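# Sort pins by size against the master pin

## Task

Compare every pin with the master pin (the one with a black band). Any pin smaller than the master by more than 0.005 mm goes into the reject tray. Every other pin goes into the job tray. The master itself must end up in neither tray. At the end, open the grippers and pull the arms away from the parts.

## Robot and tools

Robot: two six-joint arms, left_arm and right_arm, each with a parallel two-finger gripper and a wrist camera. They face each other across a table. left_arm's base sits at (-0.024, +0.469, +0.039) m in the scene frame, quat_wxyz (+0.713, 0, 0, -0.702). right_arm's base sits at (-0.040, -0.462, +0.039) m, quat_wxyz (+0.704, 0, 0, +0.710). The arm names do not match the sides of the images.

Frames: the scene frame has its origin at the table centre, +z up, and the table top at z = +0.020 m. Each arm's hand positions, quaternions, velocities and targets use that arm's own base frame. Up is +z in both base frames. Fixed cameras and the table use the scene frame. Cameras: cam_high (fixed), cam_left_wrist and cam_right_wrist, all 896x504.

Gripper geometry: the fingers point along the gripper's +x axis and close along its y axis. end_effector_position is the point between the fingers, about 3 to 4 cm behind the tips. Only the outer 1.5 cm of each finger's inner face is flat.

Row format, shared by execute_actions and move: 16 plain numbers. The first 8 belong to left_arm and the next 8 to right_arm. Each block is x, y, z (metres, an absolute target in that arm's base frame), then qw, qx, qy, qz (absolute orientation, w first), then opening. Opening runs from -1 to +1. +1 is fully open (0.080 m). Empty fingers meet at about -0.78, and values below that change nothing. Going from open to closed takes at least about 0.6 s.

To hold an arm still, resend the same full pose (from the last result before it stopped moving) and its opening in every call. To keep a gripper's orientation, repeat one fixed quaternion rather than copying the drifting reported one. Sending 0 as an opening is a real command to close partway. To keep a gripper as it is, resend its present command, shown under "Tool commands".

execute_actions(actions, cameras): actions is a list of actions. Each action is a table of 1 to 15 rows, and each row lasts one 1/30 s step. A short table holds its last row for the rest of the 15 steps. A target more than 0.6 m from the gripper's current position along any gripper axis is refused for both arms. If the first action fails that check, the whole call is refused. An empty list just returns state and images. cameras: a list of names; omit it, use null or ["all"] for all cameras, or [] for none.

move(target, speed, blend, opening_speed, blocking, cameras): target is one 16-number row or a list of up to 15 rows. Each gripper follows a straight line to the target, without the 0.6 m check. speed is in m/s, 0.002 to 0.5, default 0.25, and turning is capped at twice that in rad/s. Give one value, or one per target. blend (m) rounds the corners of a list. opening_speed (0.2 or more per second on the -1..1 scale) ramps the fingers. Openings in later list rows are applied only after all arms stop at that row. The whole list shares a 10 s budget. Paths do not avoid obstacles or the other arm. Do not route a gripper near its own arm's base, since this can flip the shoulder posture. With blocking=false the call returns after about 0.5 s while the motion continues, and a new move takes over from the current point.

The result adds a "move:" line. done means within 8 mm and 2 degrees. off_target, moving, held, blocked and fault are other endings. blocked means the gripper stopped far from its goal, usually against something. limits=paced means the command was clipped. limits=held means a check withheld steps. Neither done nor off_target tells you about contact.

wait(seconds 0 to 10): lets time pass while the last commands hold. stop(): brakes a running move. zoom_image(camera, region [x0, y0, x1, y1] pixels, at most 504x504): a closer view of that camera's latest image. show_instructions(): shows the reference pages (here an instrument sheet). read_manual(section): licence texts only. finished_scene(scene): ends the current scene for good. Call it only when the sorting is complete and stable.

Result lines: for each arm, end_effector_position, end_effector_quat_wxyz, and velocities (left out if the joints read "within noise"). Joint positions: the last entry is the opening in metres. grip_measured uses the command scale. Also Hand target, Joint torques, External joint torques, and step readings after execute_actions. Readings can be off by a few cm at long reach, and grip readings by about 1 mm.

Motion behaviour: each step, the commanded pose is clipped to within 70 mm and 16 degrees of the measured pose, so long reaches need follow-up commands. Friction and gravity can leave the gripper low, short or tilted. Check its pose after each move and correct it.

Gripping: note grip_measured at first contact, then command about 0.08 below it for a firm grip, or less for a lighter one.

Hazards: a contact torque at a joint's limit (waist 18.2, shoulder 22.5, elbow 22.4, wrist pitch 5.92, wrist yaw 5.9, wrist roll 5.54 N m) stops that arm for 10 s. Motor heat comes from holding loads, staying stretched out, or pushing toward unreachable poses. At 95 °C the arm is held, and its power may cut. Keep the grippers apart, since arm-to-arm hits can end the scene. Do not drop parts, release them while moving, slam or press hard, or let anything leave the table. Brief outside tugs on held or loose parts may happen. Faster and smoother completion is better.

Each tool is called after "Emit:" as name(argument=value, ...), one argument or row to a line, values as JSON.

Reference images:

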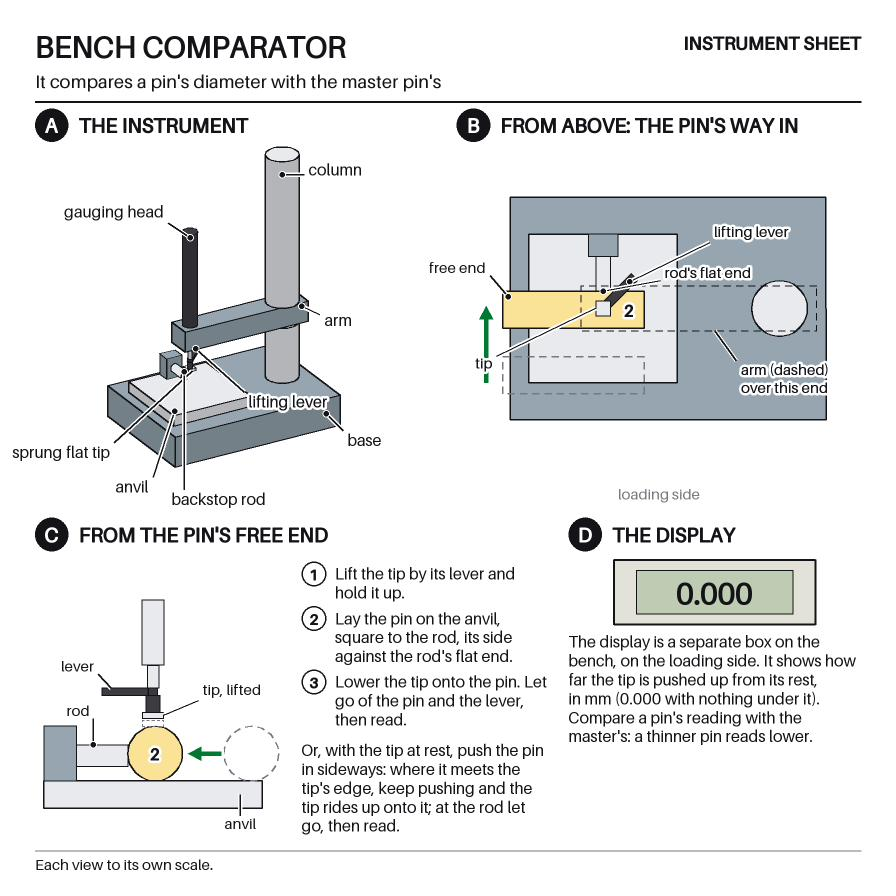

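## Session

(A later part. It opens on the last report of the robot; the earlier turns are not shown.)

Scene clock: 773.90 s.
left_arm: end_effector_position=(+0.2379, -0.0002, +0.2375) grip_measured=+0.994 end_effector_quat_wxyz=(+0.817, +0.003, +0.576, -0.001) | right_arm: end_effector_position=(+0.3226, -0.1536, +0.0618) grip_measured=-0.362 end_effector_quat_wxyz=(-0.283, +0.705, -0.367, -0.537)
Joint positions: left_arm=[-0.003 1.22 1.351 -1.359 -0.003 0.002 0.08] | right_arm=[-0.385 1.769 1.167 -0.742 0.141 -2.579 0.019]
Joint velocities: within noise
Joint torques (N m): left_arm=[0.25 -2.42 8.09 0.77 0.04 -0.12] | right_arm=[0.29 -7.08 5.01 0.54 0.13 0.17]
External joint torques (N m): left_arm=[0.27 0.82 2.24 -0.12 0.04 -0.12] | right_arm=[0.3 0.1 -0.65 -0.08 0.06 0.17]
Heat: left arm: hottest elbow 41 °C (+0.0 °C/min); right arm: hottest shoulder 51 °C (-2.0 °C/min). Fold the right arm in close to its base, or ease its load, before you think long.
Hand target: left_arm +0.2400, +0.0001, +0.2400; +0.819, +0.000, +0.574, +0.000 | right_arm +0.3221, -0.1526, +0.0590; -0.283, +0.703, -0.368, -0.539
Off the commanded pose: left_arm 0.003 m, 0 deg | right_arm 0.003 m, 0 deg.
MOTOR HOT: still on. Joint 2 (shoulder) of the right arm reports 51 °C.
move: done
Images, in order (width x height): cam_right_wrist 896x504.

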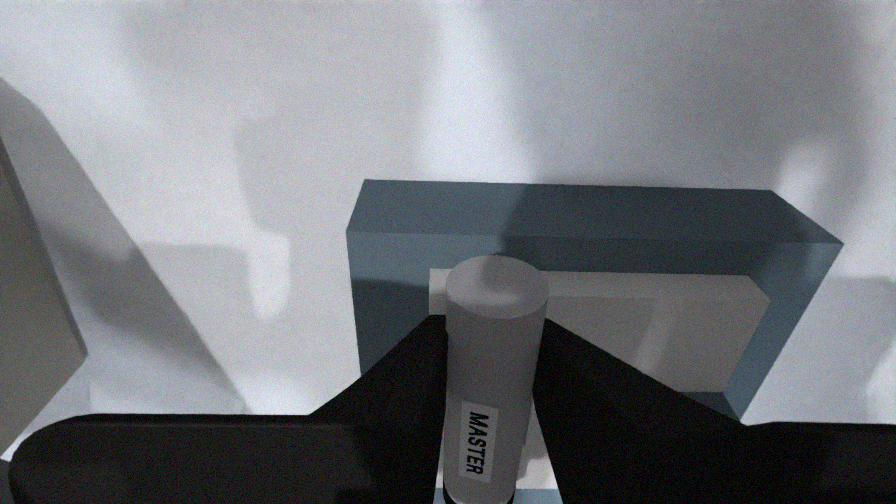

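Emit:
move(
  target=[
    [0.24,0.0,0.24,0.819,0,0.574,0,0.994,0.3547,-0.1308,0.0590,0.2825,-0.7028,0.3682,0.5393,-0.42],
    [0.24,0.0,0.24,0.819,0,0.574,0,0.994,0.3462,-0.1372,0.0590,0.2825,-0.7028,0.3682,0.5393,-0.42],
    [0.24,0.0,0.24,0.819,0,0.574,0,0.994,0.3462,-0.1372,0.0590,0.2825,-0.7028,0.3682,0.5393,0.0],
  ],
  cameras=["cam_right_wrist"],
  speed=[0.04,0.04,0.1],
  opening_speed=1.5,
)

Emit:
move(
  target=[
    [0.24,0.0,0.24,0.819,0,0.574,0,0.994,0.3450,-0.1380,0.12,0.2825,-0.7028,0.3682,0.5393,0.0],
    [0.24,0.0,0.24,0.819,0,0.574,0,0.994,0.2755,-0.1800,0.175,0.2825,-0.7028,0.3682,0.5393,0.0],
  ],
  cameras=["cam_right_wrist"],
  speed=[0.15,0.25],
  blend=[0.02,0],
)

Emit:
zoom_image(
  camera="cam_right_wrist",
  region=[0, 100, 200, 240],
)

Scene clock: 803.13 s.
left_arm: end_effector_position=(+0.2379, -0.0002, +0.2375) grip_measured=+0.994 end_effector_quat_wxyz=(+0.817, +0.003, +0.576, -0.001) | right_arm: end_effector_position=(+0.3470, -0.1386, +0.0607) grip_measured=-0.004 end_effector_quat_wxyz=(-0.284, +0.703, -0.371, -0.536)
Joint positions: left_arm=[-0.003 1.22 1.351 -1.359 -0.003 0.002 0.08] | right_arm=[-0.315 1.838 1.25 -0.768 0.161 -2.502 0.035]
Joint velocities: within noise
Joint torques (N m): left_arm=[0.23 -2.39 8.1 0.77 0.05 -0.1] | right_arm=[0.18 -8.13 4.88 0.38 -0.03 -0.15]
External joint torques (N m): left_arm=[0.24 0.86 2.28 -0.11 0.05 -0.1] | right_arm=[0.22 -0.4 -0.83 -0.24 -0.1 -0.15]
Heat: left arm: hottest elbow 42 °C (+1.0 °C/min); right arm: hottest shoulder 46 °C (-12.2 °C/min).
Hand target: left_arm +0.2400, +0.0001, +0.2400; +0.819, +0.000, +0.574, +0.000 | right_arm +0.3461, -0.1371, +0.0590; -0.282, +0.703, -0.368, -0.539
Off the commanded pose: left_arm 0.003 m, 0 deg | right_arm 0.002 m, 1 deg.
MOTOR HOT: cleared for the motors of the right arm.
move: done
Images, in order (width x height): cam_right_wrist 896x504.

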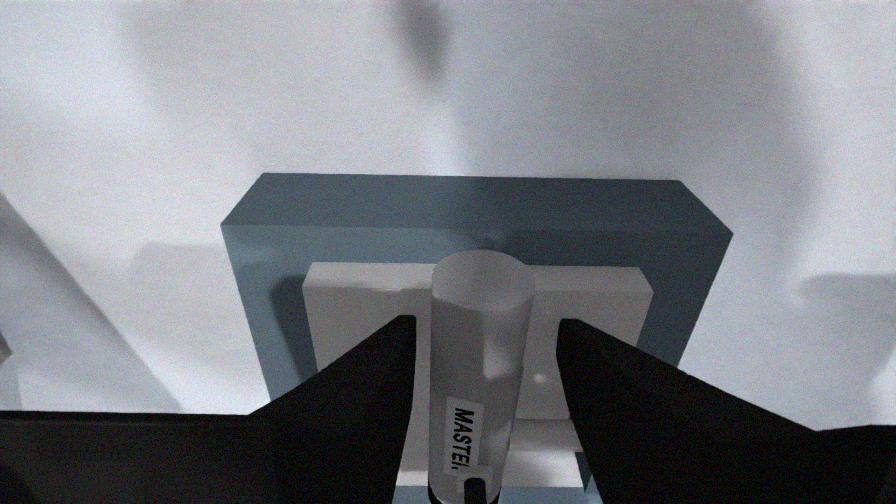

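Scene clock: 804.50 s.
left_arm: end_effector_position=(+0.2379, -0.0002, +0.2375) grip_measured=+0.994 end_effector_quat_wxyz=(+0.817, +0.003, +0.576, -0.001) | right_arm: end_effector_position=(+0.2754, -0.1790, +0.1714) grip_measured=-0.003 end_effector_quat_wxyz=(-0.283, +0.699, -0.369, -0.543)
Joint positions: left_arm=[-0.003 1.22 1.351 -1.359 -0.003 0.002 0.08] | right_arm=[-0.525 1.598 1.42 -1.165 0.112 -2.713 0.035]
Joint velocities: within noise
Joint torques (N m): left_arm=[0.27 -2.43 8.1 0.78 0.04 -0.11] | right_arm=[-0.33 -7.23 6.79 0.23 -0.03 -0.12]
External joint torques (N m): left_arm=[0.26 0.8 2.29 -0.09 0.04 -0.11] | right_arm=[-0.32 -1.01 0.79 -0.39 -0.08 -0.12]
Heat: left arm: hottest elbow 42 °C (+1.0 °C/min); right arm: hottest shoulder 46 °C (-12.1 °C/min).
Hand target: left_arm +0.2400, +0.0001, +0.2400; +0.819, +0.000, +0.574, +0.000 | right_arm +0.2755, -0.1799, +0.1750; -0.282, +0.703, -0.368, -0.539
Off the commanded pose: left_arm 0.003 m, 0 deg | right_arm 0.004 m, 1 deg.
move: done
Images, in order (width x height): cam_right_wrist 896x504.

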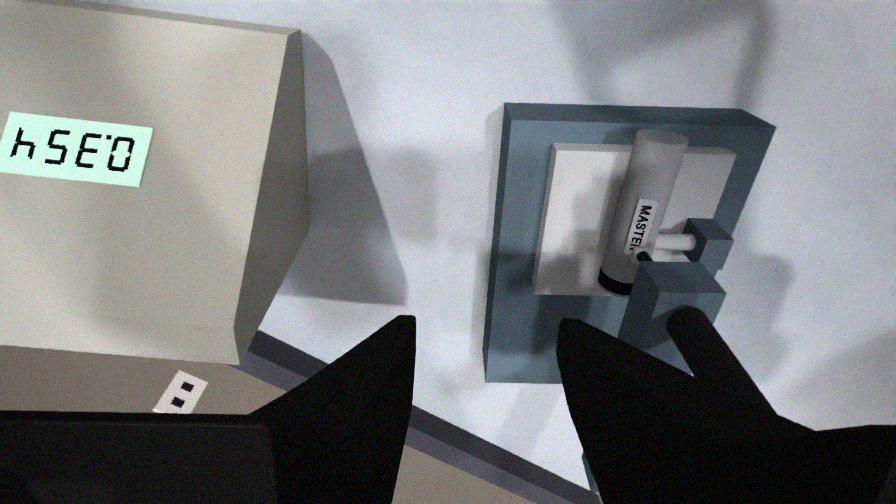

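Scaled by 2.520 from the camera's 896x504 image, which has a finer 1280x720 frame.

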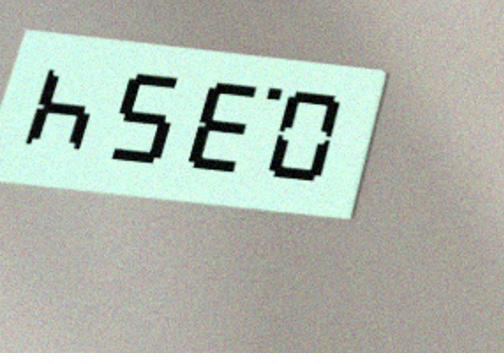

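Emit:
zoom_image(
  camera="cam_right_wrist",
  region=[0, 100, 200, 240],
)

Emit:
move(
  target=[
    [0.24,0.0,0.24,0.819,0,0.574,0,0.994,0.3450,-0.1380,0.11,0.2825,-0.7028,0.3682,0.5393,0.0],
    [0.24,0.0,0.24,0.819,0,0.574,0,0.994,0.3460,-0.1374,0.0572,0.2825,-0.7028,0.3682,0.5393,0.0],
    [0.24,0.0,0.24,0.819,0,0.574,0,0.994,0.3460,-0.1374,0.0572,0.2825,-0.7028,0.3682,0.5393,-0.42],
  ],
  cameras=["cam_right_wrist"],
  speed=[0.25,0.12,0.1],
  blend=[0.02,0,0],
)

Emit:
move(
  target=[
    [0.24,0.0,0.24,0.819,0,0.574,0,0.994,0.3214,-0.1544,0.0590,0.2825,-0.7028,0.3682,0.5393,-0.42],
    [0.24,0.0,0.24,0.819,0,0.574,0,0.994,0.3114,-0.13,0.12,0.2825,-0.7028,0.3682,0.5393,-0.42],
    [0.24,0.0,0.24,0.819,0,0.574,0,0.994,0.27,0.039,0.10,0.4305,-0.5610,0.5610,0.4305,-0.42],
    [0.24,0.0,0.24,0.819,0,0.574,0,0.994,0.27,0.039,0.025,0.4305,-0.5610,0.5610,0.4305,-0.42],
  ],
  cameras=["cam_right_wrist"],
  speed=[0.1,0.25,0.25,0.15],
  blend=[0.005,0.03,0.02,0],
)

Scaled by 2.520 from the camera's 896x504 image, which has a finer 1280x720 frame.

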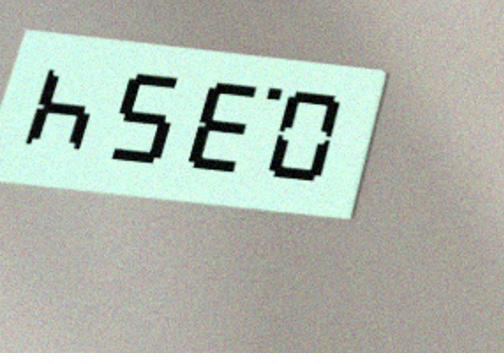

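Scene clock: 841.67 s.
left_arm: end_effector_position=(+0.2379, -0.0002, +0.2375) grip_measured=+0.994 end_effector_quat_wxyz=(+0.817, +0.003, +0.576, -0.001) | right_arm: end_effector_position=(+0.3458, -0.1403, +0.0626) grip_measured=-0.367 end_effector_quat_wxyz=(-0.281, +0.706, -0.371, -0.534)
Joint positions: left_arm=[-0.003 1.22 1.351 -1.359 -0.003 0.002 0.08] | right_arm=[-0.319 1.83 1.245 -0.766 0.165 -2.511 0.018]
Joint velocities: within noise
Joint torques (N m): left_arm=[0.26 -2.45 8.1 0.78 0.04 -0.11] | right_arm=[0.4 -6.99 4.83 0.74 -0.22 0.09]
External joint torques (N m): left_arm=[0.27 0.79 2.23 -0.12 0.04 -0.11] | right_arm=[0.36 0.64 -0.85 0.13 -0.29 0.09]
Heat: left arm: hottest elbow 42 °C (+0.0 °C/min); right arm: hottest shoulder 47 °C (-2.0 °C/min).
Hand target: left_arm +0.2400, +0.0001, +0.2400; +0.819, +0.000, +0.574, +0.000 | right_arm +0.3459, -0.1374, +0.0573; -0.282, +0.703, -0.368, -0.539
Off the commanded pose: left_arm 0.003 m, 0 deg | right_arm 0.006 m, 1 deg.
move: done
Images, in order (width x height): cam_right_wrist 896x504.

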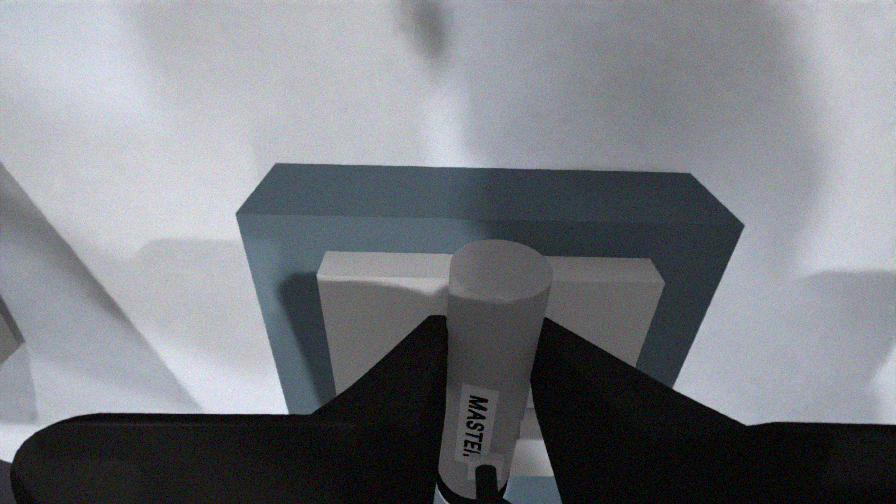

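Scene clock: 844.50 s.
left_arm: end_effector_position=(+0.2379, -0.0002, +0.2375) grip_measured=+0.994 end_effector_quat_wxyz=(+0.817, +0.003, +0.576, -0.001) | right_arm: end_effector_position=(+0.2717, +0.0390, +0.0274) grip_measured=-0.367 end_effector_quat_wxyz=(-0.434, +0.562, -0.558, -0.430)
Joint positions: left_arm=[-0.003 1.22 1.351 -1.359 -0.003 0.002 0.08] | right_arm=[0.278 1.744 0.994 -0.886 0.248 -1.285 0.018]
Joint velocities: within noise
Joint torques (N m): left_arm=[0.23 -2.42 8.06 0.77 0.05 -0.1] | right_arm=[0.34 -5.97 4.2 0.02 0.21 0.16]
External joint torques (N m): left_arm=[0.23 0.8 2.24 -0.11 0.06 -0.1] | right_arm=[0.32 0.29 -0.73 -0.17 0.1 0.16]
Heat: left arm: hottest elbow 42 °C (+0.0 °C/min); right arm: hottest shoulder 47 °C (-2.0 °C/min).
Hand target: left_arm +0.2400, +0.0001, +0.2400; +0.819, +0.000, +0.574, +0.000 | right_arm +0.2699, +0.0390, +0.0250; -0.430, +0.561, -0.561, -0.431
Off the commanded pose: left_arm 0.003 m, 0 deg | right_arm 0.003 m, 1 deg.
move: done
Images, in order (width x height): cam_right_wrist 896x504.

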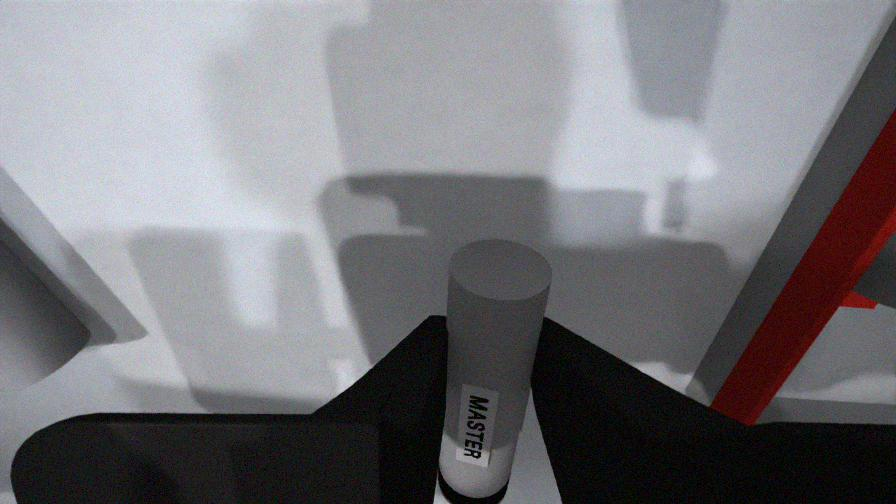

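Emit:
move(
  target=[
    [0.24,0.0,0.24,0.819,0,0.574,0,0.994,0.27,0.039,0.0190,0.4305,-0.5610,0.5610,0.4305,-0.42],
    [0.24,0.0,0.24,0.819,0,0.574,0,0.994,0.27,0.039,0.0190,0.4305,-0.5610,0.5610,0.4305,0.0],
  ],
  cameras=["cam_right_wrist"],
  speed=0.08,
  opening_speed=1.5,
)

Emit:
move(
  target=[
    [0.24,0.0,0.24,0.819,0,0.574,0,0.994,0.27,0.039,0.09,0.4305,-0.5610,0.5610,0.4305,0.0],
    [0.24,0.0,0.24,0.819,0,0.574,0,0.994,0.22,-0.05,0.12,0.5986,-0.1446,0.7801,0.1109,0.5],
    [0.24,0.0,0.24,0.819,0,0.574,0,0.994,0.190,-0.128,0.09,0.5845,0.2220,0.7617,-0.1703,0.5],
  ],
  cameras=["cam_right_wrist"],
  blend=[0.03,0.05,0],
)

Scene clock: 879.27 s.
left_arm: end_effector_position=(+0.2379, -0.0002, +0.2375) grip_measured=+0.994 end_effector_quat_wxyz=(+0.817, +0.003, +0.576, -0.001) | right_arm: end_effector_position=(+0.2723, +0.0391, +0.0221) grip_measured=-0.004 end_effector_quat_wxyz=(-0.435, +0.562, -0.557, -0.429)
Joint positions: left_arm=[-0.003 1.22 1.351 -1.359 -0.003 0.002 0.08] | right_arm=[0.278 1.755 0.983 -0.861 0.249 -1.285 0.035]
Joint velocities: within noise
Joint torques (N m): left_arm=[0.23 -2.38 8.06 0.78 0.04 -0.11] | right_arm=[0.36 -5.88 4 0.02 0.18 0.16]
External joint torques (N m): left_arm=[0.25 0.81 2.27 -0.1 0.04 -0.11] | right_arm=[0.36 0.4 -0.88 -0.18 0.07 0.16]
Heat: left arm: hottest elbow 42 °C (+0.0 °C/min); right arm: hottest shoulder 44 °C (-3.0 °C/min).
Hand target: left_arm +0.2400, +0.0001, +0.2400; +0.819, +0.000, +0.574, +0.000 | right_arm +0.2700, +0.0390, +0.0191; -0.431, +0.561, -0.561, -0.430
Off the commanded pose: left_arm 0.003 m, 0 deg | right_arm 0.004 m, 1 deg.
move: done
Images, in order (width x height): cam_right_wrist 896x504.

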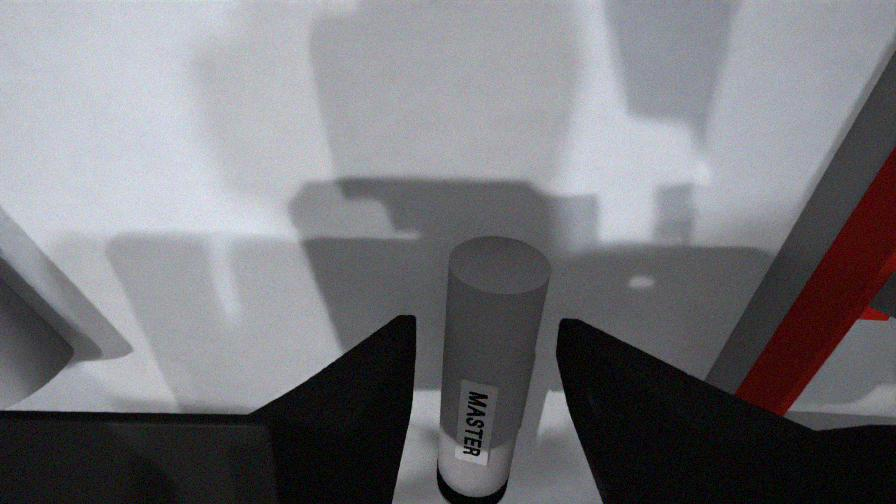

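Scene clock: 885.40 s.
left_arm: end_effector_position=(+0.2379, -0.0002, +0.2375) grip_measured=+0.994 end_effector_quat_wxyz=(+0.817, +0.003, +0.576, -0.001) | right_arm: end_effector_position=(+0.1919, -0.1287, +0.0938) grip_measured=+0.497 end_effector_quat_wxyz=(+0.591, +0.217, +0.758, -0.170)
Joint positions: left_arm=[-0.003 1.22 1.351 -1.359 -0.003 0.002 0.08] | right_arm=[-0.586 1.644 1.158 -1.33 0.008 -0.026 0.057]
Joint velocities: within noise
Joint torques (N m): left_arm=[0.25 -2.4 8.07 0.78 0.05 -0.11] | right_arm=[-0.29 -5.01 4.02 -0.2 -0.1 0.16]
External joint torques (N m): left_arm=[0.24 0.83 2.18 -0.14 0.06 -0.11] | right_arm=[-0.26 0.71 -1.14 -0.12 -0.11 0.16]
Heat: left arm: hottest elbow 42 °C (+0.0 °C/min); right arm: hottest shoulder 44 °C (-3.0 °C/min).
Hand target: left_arm +0.2400, +0.0001, +0.2400; +0.819, +0.000, +0.574, +0.000 | right_arm +0.1899, -0.1279, +0.0901; +0.584, +0.222, +0.762, -0.170
Off the commanded pose: left_arm 0.003 m, 0 deg | right_arm 0.004 m, 1 deg.
move: done; blend cut to 0 m at target 2
Images, in order (width x height): cam_right_wrist 896x504.

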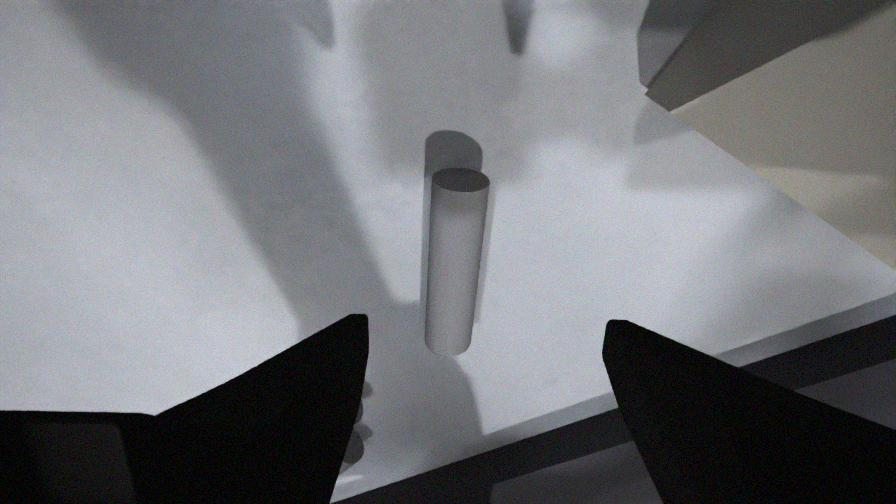

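Emit:
move(
  target=[0.24,0.0,0.24,0.819,0,0.574,0,0.994,0.184,-0.1187,0.0150,0.5782,0.2485,0.7535,-0.1907,0.3],
  cameras=["cam_right_wrist"],
  speed=0.12,
)

Scene clock: 904.00 s.
left_arm: end_effector_position=(+0.2379, -0.0002, +0.2375) grip_measured=+0.994 end_effector_quat_wxyz=(+0.817, +0.003, +0.576, -0.001) | right_arm: end_effector_position=(+0.1860, -0.1213, +0.0183) grip_measured=+0.303 end_effector_quat_wxyz=(+0.584, +0.246, +0.749, -0.192)
Joint positions: left_arm=[-0.003 1.22 1.351 -1.359 -0.003 0.002 0.08] | right_arm=[-0.586 1.729 0.927 -1.015 -0.012 0.048 0.049]
Joint velocities: within noise
Joint torques (N m): left_arm=[0.28 -2.44 8.1 0.79 0.04 -0.12] | right_arm=[0.31 -5 3.31 -0.17 -0.09 0.16]
External joint torques (N m): left_arm=[0.28 0.79 2.27 -0.09 0.05 -0.12] | right_arm=[0.31 0.72 -1.21 -0.09 -0.08 0.16]
Heat: left arm: hottest elbow 42 °C (+0.0 °C/min); right arm: hottest shoulder 42 °C (-5.0 °C/min).
Hand target: left_arm +0.2400, +0.0001, +0.2400; +0.819, +0.000, +0.574, +0.000 | right_arm +0.1839, -0.1186, +0.0150; +0.578, +0.248, +0.754, -0.191
Off the commanded pose: left_arm 0.003 m, 0 deg | right_arm 0.005 m, 1 deg.
move: done
Images, in order (width x height): cam_right_wrist 896x504.

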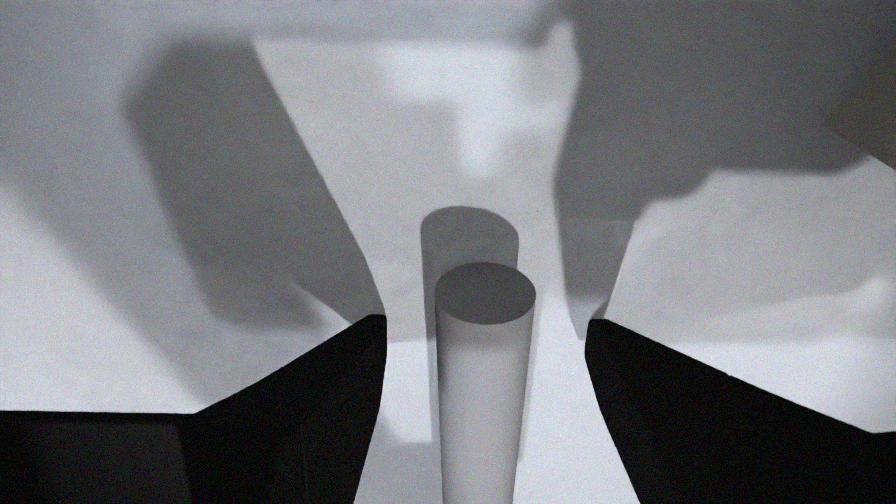

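Emit:
move(
  target=[
    [0.24,0.0,0.24,0.819,0,0.574,0,0.994,0.184,-0.1187,0.0150,0.5782,0.2485,0.7535,-0.1907,-0.42],
    [0.24,0.0,0.24,0.819,0,0.574,0,0.994,0.184,-0.1187,0.09,0.5782,0.2485,0.7535,-0.1907,-0.42],
    [0.24,0.0,0.24,0.819,0,0.574,0,0.994,0.24,-0.06,0.16,0.5986,-0.1446,0.7801,0.1109,-0.42],
    [0.24,0.0,0.24,0.819,0,0.574,0,0.994,0.27,-0.10,0.16,0.4925,-0.4664,0.6419,0.3578,-0.42],
    [0.24,0.0,0.24,0.819,0,0.574,0,0.994,0.318,-0.155,0.11,0.2825,-0.7028,0.3682,0.5393,-0.42],
    [0.24,0.0,0.24,0.819,0,0.574,0,0.994,0.3222,-0.1526,0.0590,0.2825,-0.7028,0.3682,0.5393,-0.42],
  ],
  cameras=["cam_right_wrist"],
  speed=[0.1,0.15,0.3,0.5,0.5,0.12],
  blend=[0,0.03,0.03,0.02,0.01,0],
  opening_speed=1.5,
)

Scene clock: 923.40 s.
left_arm: end_effector_position=(+0.2379, -0.0002, +0.2375) grip_measured=+0.994 end_effector_quat_wxyz=(+0.817, +0.003, +0.576, -0.001) | right_arm: end_effector_position=(+0.3224, -0.1538, +0.0618) grip_measured=-0.363 end_effector_quat_wxyz=(-0.284, +0.704, -0.369, -0.536)
Joint positions: left_arm=[-0.003 1.22 1.351 -1.359 -0.003 0.002 0.08] | right_arm=[-0.385 1.769 1.167 -0.743 0.143 -2.573 0.019]
Joint velocities: within noise
Joint torques (N m): left_arm=[0.23 -2.41 8.13 0.78 0.05 -0.11] | right_arm=[0.26 -7.06 5 0.56 0.06 -0.02]
External joint torques (N m): left_arm=[0.24 0.8 2.33 -0.1 0.05 -0.11] | right_arm=[0.29 0.2 -0.79 -0.1 -0.01 -0.02]
Heat: left arm: hottest elbow 42 °C (+0.0 °C/min); right arm: hottest shoulder 41 °C (-4.0 °C/min).
Hand target: left_arm +0.2400, +0.0001, +0.2400; +0.819, +0.000, +0.574, +0.000 | right_arm +0.3221, -0.1526, +0.0590; -0.282, +0.703, -0.368, -0.539
Off the commanded pose: left_arm 0.003 m, 0 deg | right_arm 0.003 m, 0 deg.
move: done
Images, in order (width x height): cam_right_wrist 896x504.

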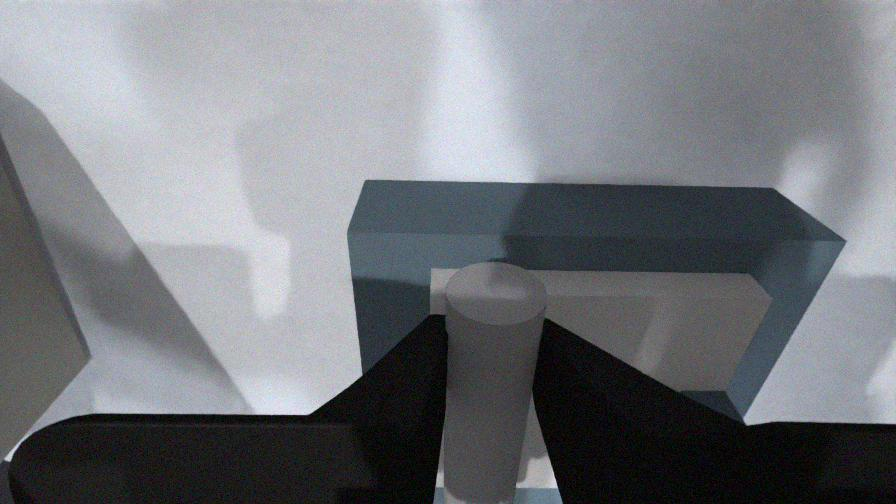

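Emit:
move(
  target=[
    [0.24,0.0,0.24,0.819,0,0.574,0,0.994,0.3547,-0.1308,0.0590,0.2825,-0.7028,0.3682,0.5393,-0.42],
    [0.24,0.0,0.24,0.819,0,0.574,0,0.994,0.3462,-0.1372,0.0590,0.2825,-0.7028,0.3682,0.5393,-0.42],
    [0.24,0.0,0.24,0.819,0,0.574,0,0.994,0.3462,-0.1372,0.0590,0.2825,-0.7028,0.3682,0.5393,0.0],
  ],
  cameras=["cam_right_wrist"],
  speed=[0.05,0.05,0.1],
  opening_speed=1.5,
)

Emit:
move(
  target=[
    [0.24,0.0,0.24,0.819,0,0.574,0,0.994,0.3450,-0.1380,0.12,0.2825,-0.7028,0.3682,0.5393,0.0],
    [0.24,0.0,0.24,0.819,0,0.574,0,0.994,0.2755,-0.1800,0.175,0.2825,-0.7028,0.3682,0.5393,0.0],
  ],
  cameras=["cam_right_wrist"],
  speed=[0.15,0.25],
  blend=[0.02,0],
)

Emit:
zoom_image(
  camera="cam_right_wrist",
  region=[0, 100, 200, 240],
)

Scene clock: 939.53 s.
left_arm: end_effector_position=(+0.2379, -0.0002, +0.2375) grip_measured=+0.994 end_effector_quat_wxyz=(+0.817, +0.003, +0.576, -0.001) | right_arm: end_effector_position=(+0.3472, -0.1383, +0.0610) grip_measured=-0.004 end_effector_quat_wxyz=(-0.284, +0.703, -0.370, -0.536)
Joint positions: left_arm=[-0.003 1.22 1.351 -1.359 -0.003 0.002 0.08] | right_arm=[-0.315 1.837 1.25 -0.768 0.159 -2.502 0.035]
Joint velocities: within noise
Joint torques (N m): left_arm=[0.26 -2.44 8.08 0.78 0.04 -0.12] | right_arm=[0.13 -8.04 4.97 0.39 -0.01 -0.15]
External joint torques (N m): left_arm=[0.28 0.82 2.24 -0.1 0.04 -0.13] | right_arm=[0.2 -0.27 -0.75 -0.22 -0.09 -0.15]
Heat: left arm: hottest elbow 42 °C (+0.0 °C/min); right arm: hottest shoulder 41 °C (-3.0 °C/min).
Hand target: left_arm +0.2400, +0.0001, +0.2400; +0.819, +0.000, +0.574, +0.000 | right_arm +0.3462, -0.1371, +0.0590; -0.282, +0.703, -0.368, -0.539
Off the commanded pose: left_arm 0.003 m, 0 deg | right_arm 0.002 m, 1 deg.
move: done
Images, in order (width x height): cam_right_wrist 896x504.

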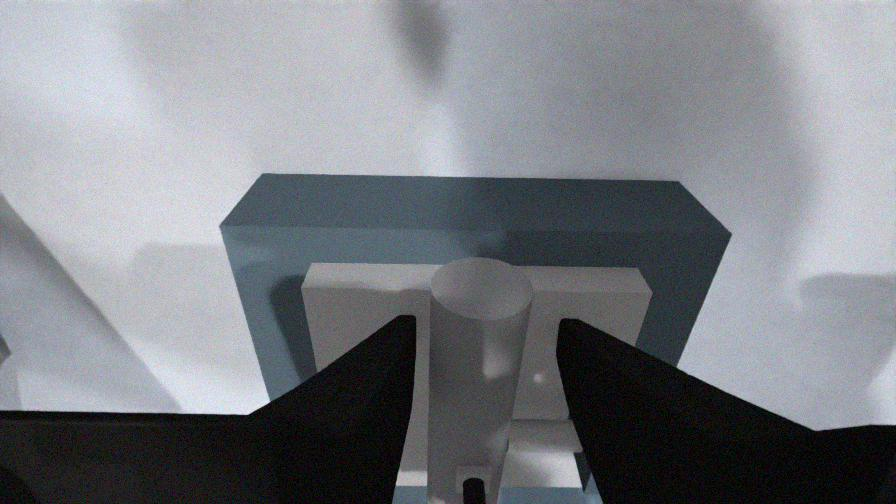

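Scene clock: 940.90 s.
left_arm: end_effector_position=(+0.2379, -0.0002, +0.2375) grip_measured=+0.994 end_effector_quat_wxyz=(+0.817, +0.003, +0.576, -0.001) | right_arm: end_effector_position=(+0.2754, -0.1790, +0.1714) grip_measured=-0.003 end_effector_quat_wxyz=(-0.283, +0.699, -0.369, -0.543)
Joint positions: left_arm=[-0.003 1.22 1.351 -1.359 -0.003 0.002 0.08] | right_arm=[-0.525 1.598 1.42 -1.165 0.112 -2.713 0.035]
Joint velocities: within noise
Joint torques (N m): left_arm=[0.27 -2.41 8.06 0.77 0.03 -0.1] | right_arm=[-0.33 -7.25 6.77 0.22 -0.02 -0.19]
External joint torques (N m): left_arm=[0.26 0.81 2.22 -0.12 0.04 -0.1] | right_arm=[-0.31 -1 0.75 -0.4 -0.07 -0.19]
Heat: left arm: hottest elbow 42 °C (+0.0 °C/min); right arm: hottest shoulder 41 °C (-3.0 °C/min).
Hand target: left_arm +0.2400, +0.0001, +0.2400; +0.819, +0.000, +0.574, +0.000 | right_arm +0.2755, -0.1799, +0.1750; -0.282, +0.703, -0.368, -0.539
Off the commanded pose: left_arm 0.003 m, 0 deg | right_arm 0.004 m, 1 deg.
move: done
Images, in order (width x height): cam_right_wrist 896x504.

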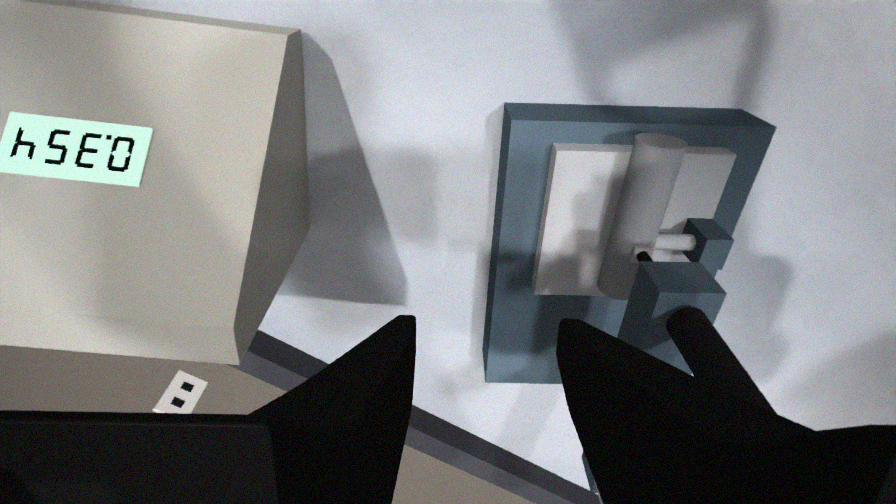

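Scaled by 2.520 from the camera's 896x504 image, which has a finer 1280x720 frame.

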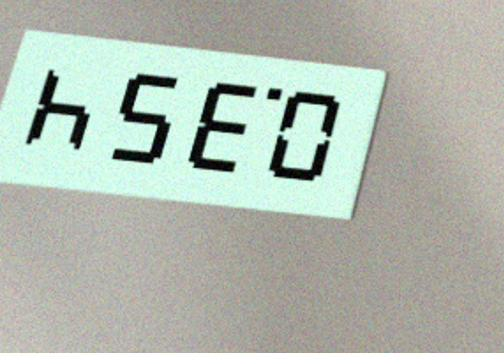

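Emit:
move(
  target=[
    [0.24,0.0,0.24,0.819,0,0.574,0,0.994,0.3450,-0.1380,0.11,0.2825,-0.7028,0.3682,0.5393,0.0],
    [0.24,0.0,0.24,0.819,0,0.574,0,0.994,0.3460,-0.1374,0.0572,0.2825,-0.7028,0.3682,0.5393,0.0],
    [0.24,0.0,0.24,0.819,0,0.574,0,0.994,0.3460,-0.1374,0.0572,0.2825,-0.7028,0.3682,0.5393,-0.42],
  ],
  cameras=[],
  speed=[0.25,0.12,0.1],
  blend=[0.02,0,0],
  opening_speed=1.5,
)

Emit:
move(
  target=[
    [0.24,0.0,0.24,0.819,0,0.574,0,0.994,0.3214,-0.1544,0.0590,0.2825,-0.7028,0.3682,0.5393,-0.42],
    [0.24,0.0,0.24,0.819,0,0.574,0,0.994,0.3214,-0.11,0.13,0.2825,-0.7028,0.3682,0.5393,-0.42],
    [0.24,0.0,0.24,0.819,0,0.574,0,0.994,0.36,0.05,0.12,0.1576,-0.7664,0.2053,0.5881,-0.42],
    [0.24,0.0,0.24,0.819,0,0.574,0,0.994,0.425,0.235,0.08,0,-0.7934,0,0.6088,-0.42],
  ],
  cameras=["cam_high","cam_right_wrist"],
  speed=[0.1,0.25,0.3,0.3],
  blend=[0.005,0.03,0.05,0],
)

Scene clock: 994.93 s.
left_arm: end_effector_position=(+0.2379, -0.0002, +0.2375) grip_measured=+0.994 end_effector_quat_wxyz=(+0.817, +0.003, +0.576, -0.001) | right_arm: end_effector_position=(+0.3457, -0.1403, +0.0625) grip_measured=-0.366 end_effector_quat_wxyz=(-0.280, +0.706, -0.371, -0.535)
Joint positions: left_arm=[-0.003 1.22 1.351 -1.359 -0.003 0.002 0.08] | right_arm=[-0.319 1.83 1.245 -0.766 0.166 -2.511 0.019]
Joint velocities: within noise
Joint torques (N m): left_arm=[0.19 -2.42 8.13 0.77 0.06 -0.1] | right_arm=[0.42 -7.03 4.88 0.76 -0.25 0.14]
External joint torques (N m): left_arm=[0.19 0.8 2.29 -0.12 0.06 -0.1] | right_arm=[0.45 0.66 -0.82 0.15 -0.33 0.14]
Heat: left arm: hottest elbow 43 °C (+1.0 °C/min); right arm: hottest shoulder 45 °C (+4.0 °C/min).
Hand target: left_arm +0.2400, +0.0001, +0.2400; +0.819, +0.000, +0.574, +0.000 | right_arm +0.3460, -0.1373, +0.0573; -0.283, +0.703, -0.368, -0.539
Off the commanded pose: left_arm 0.003 m, 0 deg | right_arm 0.006 m, 1 deg.
move: done
No camera images: "cameras" was empty.

Scene clock: 997.87 s.
left_arm: end_effector_position=(+0.2379, -0.0002, +0.2375) grip_measured=+0.994 end_effector_quat_wxyz=(+0.817, +0.003, +0.576, -0.001) | right_arm: end_effector_position=(+0.4217, +0.2347, +0.0800) grip_measured=-0.366 end_effector_quat_wxyz=(-0.001, +0.792, -0.001, -0.611)
Joint positions: left_arm=[-0.003 1.22 1.351 -1.359 -0.003 0.002 0.08] | right_arm=[0.549 2.238 1.921 -1.033 0.133 -2.605 0.019]
Joint velocities: within noise
Joint torques (N m): left_arm=[0.23 -2.42 8.09 0.77 0.06 -0.11] | right_arm=[-0.22 -10.31 7.65 0.32 0.1 -0.16]
External joint torques (N m): left_arm=[0.25 0.69 2.31 -0.13 0.06 -0.11] | right_arm=[-0.22 0.52 1.63 -0.29 0.04 -0.16]
Heat: left arm: hottest elbow 43 °C (+1.0 °C/min); right arm: hottest shoulder 45 °C (+4.0 °C/min).
Hand target: left_arm +0.2400, +0.0001, +0.2400; +0.819, +0.000, +0.574, +0.000 | right_arm +0.4250, +0.2350, +0.0800; +0.000, +0.793, +0.000, -0.609
Off the commanded pose: left_arm 0.003 m, 0 deg | right_arm 0.003 m, 0 deg.
move: done
Images, in order (width x height): cam_high 896x504, cam_right_wrist 896x504.

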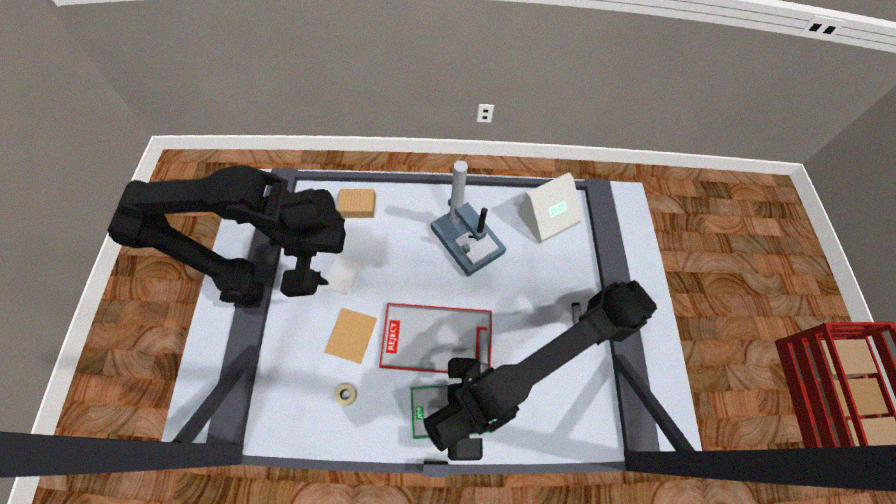

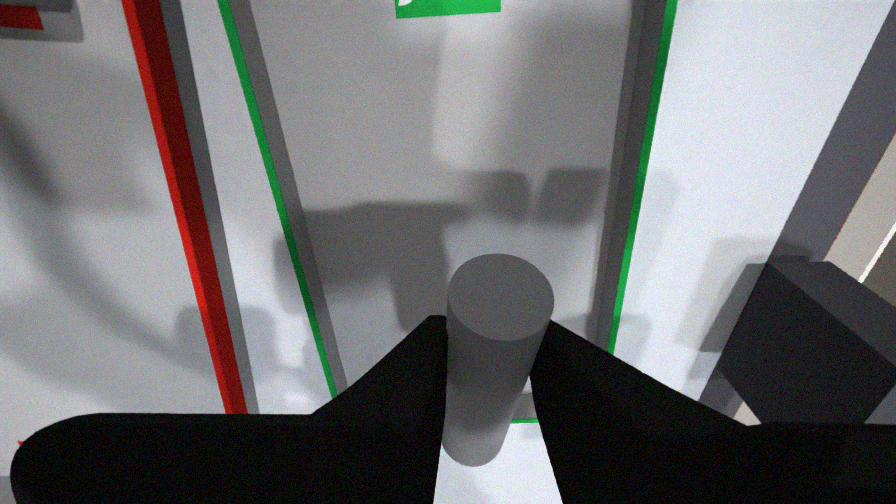

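Emit:
move(
  target=[
    [0.24,0.0,0.24,0.819,0,0.574,0,0.994,0.438,0.235,0.045,0,-0.7934,0,0.6088,-0.42],
    [0.24,0.0,0.24,0.819,0,0.574,0,0.994,0.438,0.235,0.024,0,-0.7934,0,0.6088,-0.42],
    [0.24,0.0,0.24,0.819,0,0.574,0,0.994,0.438,0.235,0.024,0,-0.7934,0,0.6088,0.0],
  ],
  cameras=["cam_right_wrist"],
  speed=[0.15,0.07,0.1],
  opening_speed=1.5,
)

Scene clock: 1020.37 s.
left_arm: end_effector_position=(+0.2379, -0.0002, +0.2375) grip_measured=+0.994 end_effector_quat_wxyz=(+0.817, +0.003, +0.576, -0.001) | right_arm: end_effector_position=(+0.4397, +0.2372, +0.0330) grip_measured=-0.004 end_effector_quat_wxyz=(-0.006, +0.798, +0.003, -0.602)
Joint positions: left_arm=[-0.003 1.22 1.351 -1.359 -0.003 0.002 0.08] | right_arm=[0.534 2.32 1.865 -0.87 0.131 -2.619 0.035]
Joint velocities: within noise
Joint torques (N m): left_arm=[0.28 -2.4 8.1 0.77 0.04 -0.13] | right_arm=[-0.24 -10.13 4.81 0.42 0.07 -0.15]
External joint torques (N m): left_arm=[0.27 0.78 2.28 -0.13 0.04 -0.13] | right_arm=[-0.27 1.01 -1.07 -0.2 0.01 -0.15]
Heat: left arm: hottest elbow 43 °C (+0.0 °C/min); right arm: hottest shoulder 50 °C (+7.1 °C/min). Fold the right arm in close to its base, or ease its load, before you think long.
Hand target: left_arm +0.2400, +0.0001, +0.2400; +0.819, +0.000, +0.574, +0.000 | right_arm +0.4378, +0.2350, +0.0241; +0.000, +0.793, +0.000, -0.609
Off the commanded pose: left_arm 0.003 m, 0 deg | right_arm 0.009 m, 1 deg.
MOTOR HOT: joint 2 (shoulder) of the right arm reports 50 °C; the controller stops that arm at 95 °C. To cool a motor, set the load down, stop pushing, or move to a pose that needs little force.
move: off_target (right_arm); target 3's new opening was sent with right_arm's hand 0.016 m and 2 deg from that target
Images, in order (width x height): cam_right_wrist 896x504.

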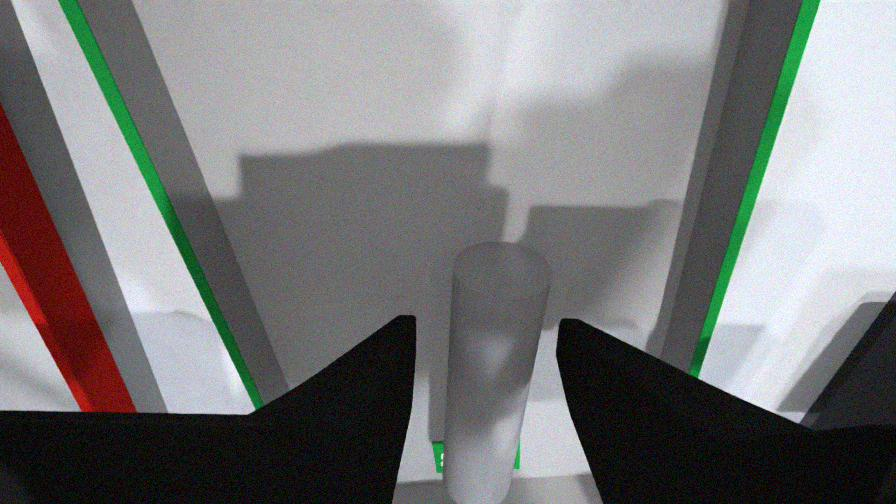

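Emit:
move(
  target=[0.24,0.0,0.24,0.819,0,0.574,0,0.994,0.425,0.235,0.09,0,-0.7934,0,0.6088,0.0],
  cameras=["cam_high","cam_right_wrist"],
)

Scene clock: 1031.23 s.
left_arm: end_effector_position=(+0.2379, -0.0002, +0.2375) grip_measured=+0.994 end_effector_quat_wxyz=(+0.817, +0.003, +0.576, -0.001) | right_arm: end_effector_position=(+0.4247, +0.2339, +0.0880) grip_measured=-0.003 end_effector_quat_wxyz=(+0.002, +0.792, +0.001, -0.611)
Joint positions: left_arm=[-0.003 1.22 1.351 -1.359 -0.003 0.002 0.08] | right_arm=[0.544 2.246 1.966 -1.07 0.133 -2.615 0.035]
Joint velocities: within noise
Joint torques (N m): left_arm=[0.22 -2.43 8.07 0.77 0.04 -0.11] | right_arm=[0.23 -11.55 6.54 0.21 0.15 0.16]
External joint torques (N m): left_arm=[0.21 0.81 2.25 -0.1 0.05 -0.11] | right_arm=[0.22 -0.75 0.55 -0.42 0.09 0.17]
Heat: left arm: hottest elbow 43 °C (+0.0 °C/min); right arm: hottest shoulder 50 °C (+6.1 °C/min). Fold the right arm in close to its base, or ease its load, before you think long.
Hand target: left_arm +0.2400, +0.0001, +0.2400; +0.819, +0.000, +0.574, +0.000 | right_arm +0.4250, +0.2350, +0.0900; +0.000, +0.793, +0.000, -0.609
Off the commanded pose: left_arm 0.003 m, 0 deg | right_arm 0.002 m, 0 deg.
MOTOR HOT: still on. Joint 2 (shoulder) of the right arm reports 50 °C.
move: done
Images, in order (width x height): cam_high 896x504, cam_right_wrist 896x504.

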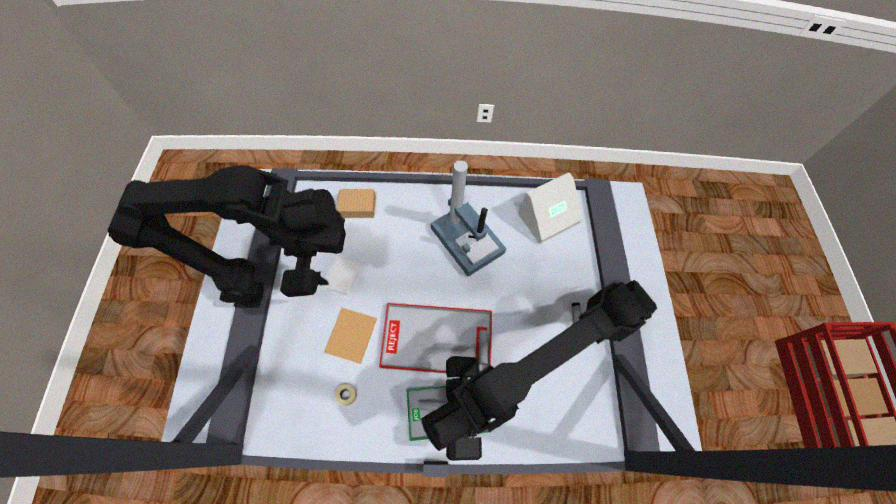

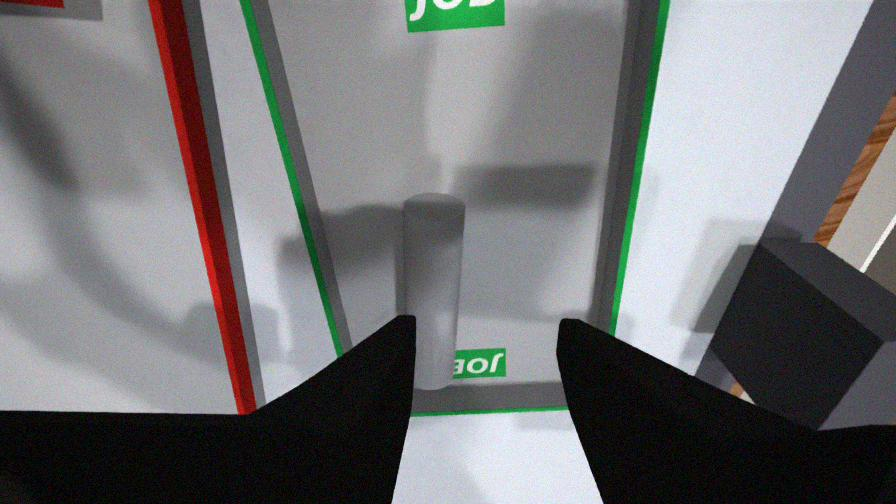

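Emit:
move(
  target=[
    [0.24,0.0,0.24,0.819,0,0.574,0,0.994,0.30,0.18,0.13,0.1576,-0.7664,0.2053,0.5881,0.3],
    [0.24,0.0,0.24,0.819,0,0.574,0,0.994,0.150,0.090,0.10,0.3706,-0.6295,0.4830,0.4830,0.5],
  ],
  cameras=["cam_right_wrist"],
  speed=0.3,
  blend=[0.05,0],
)

Scene clock: 1048.20 s.
left_arm: end_effector_position=(+0.2379, -0.0002, +0.2375) grip_measured=+0.994 end_effector_quat_wxyz=(+0.817, +0.003, +0.576, -0.001) | right_arm: end_effector_position=(+0.1524, +0.0909, +0.1008) grip_measured=+0.496 end_effector_quat_wxyz=(-0.371, +0.630, -0.482, -0.483)
Joint positions: left_arm=[-0.003 1.22 1.351 -1.359 -0.003 0.002 0.08] | right_arm=[0.736 1.308 0.888 -1.271 0.234 -1.084 0.057]
Joint velocities: within noise
Joint torques (N m): left_arm=[0.24 -2.41 8.1 0.77 0.03 -0.1] | right_arm=[0.39 -4.56 4.26 -0.2 0.02 0.16]
External joint torques (N m): left_arm=[0.23 0.84 2.26 -0.1 0.03 -0.1] | right_arm=[0.4 -1.17 -1.15 -0.31 -0.09 0.16]
Heat: left arm: hottest elbow 43 °C (+0.0 °C/min); right arm: hottest shoulder 49 °C (+4.1 °C/min). Fold the right arm in close to its base, or ease its load, before you think long.
Hand target: left_arm +0.2400, +0.0001, +0.2400; +0.819, +0.000, +0.574, +0.000 | right_arm +0.1500, +0.0900, +0.1000; -0.370, +0.629, -0.483, -0.483
Off the commanded pose: left_arm 0.003 m, 0 deg | right_arm 0.003 m, 0 deg.
MOTOR HOT: still on. Joint 2 (shoulder) of the right arm reports 49 °C.
move: done
Images, in order (width x height): cam_right_wrist 896x504.

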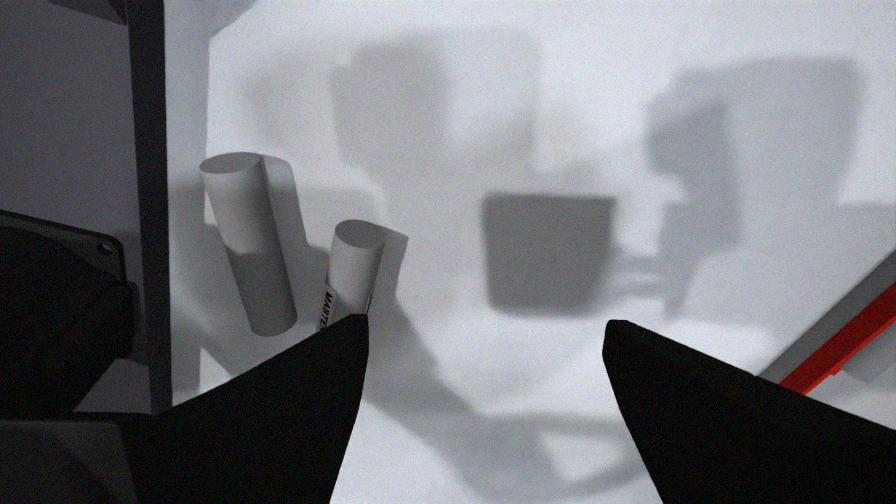

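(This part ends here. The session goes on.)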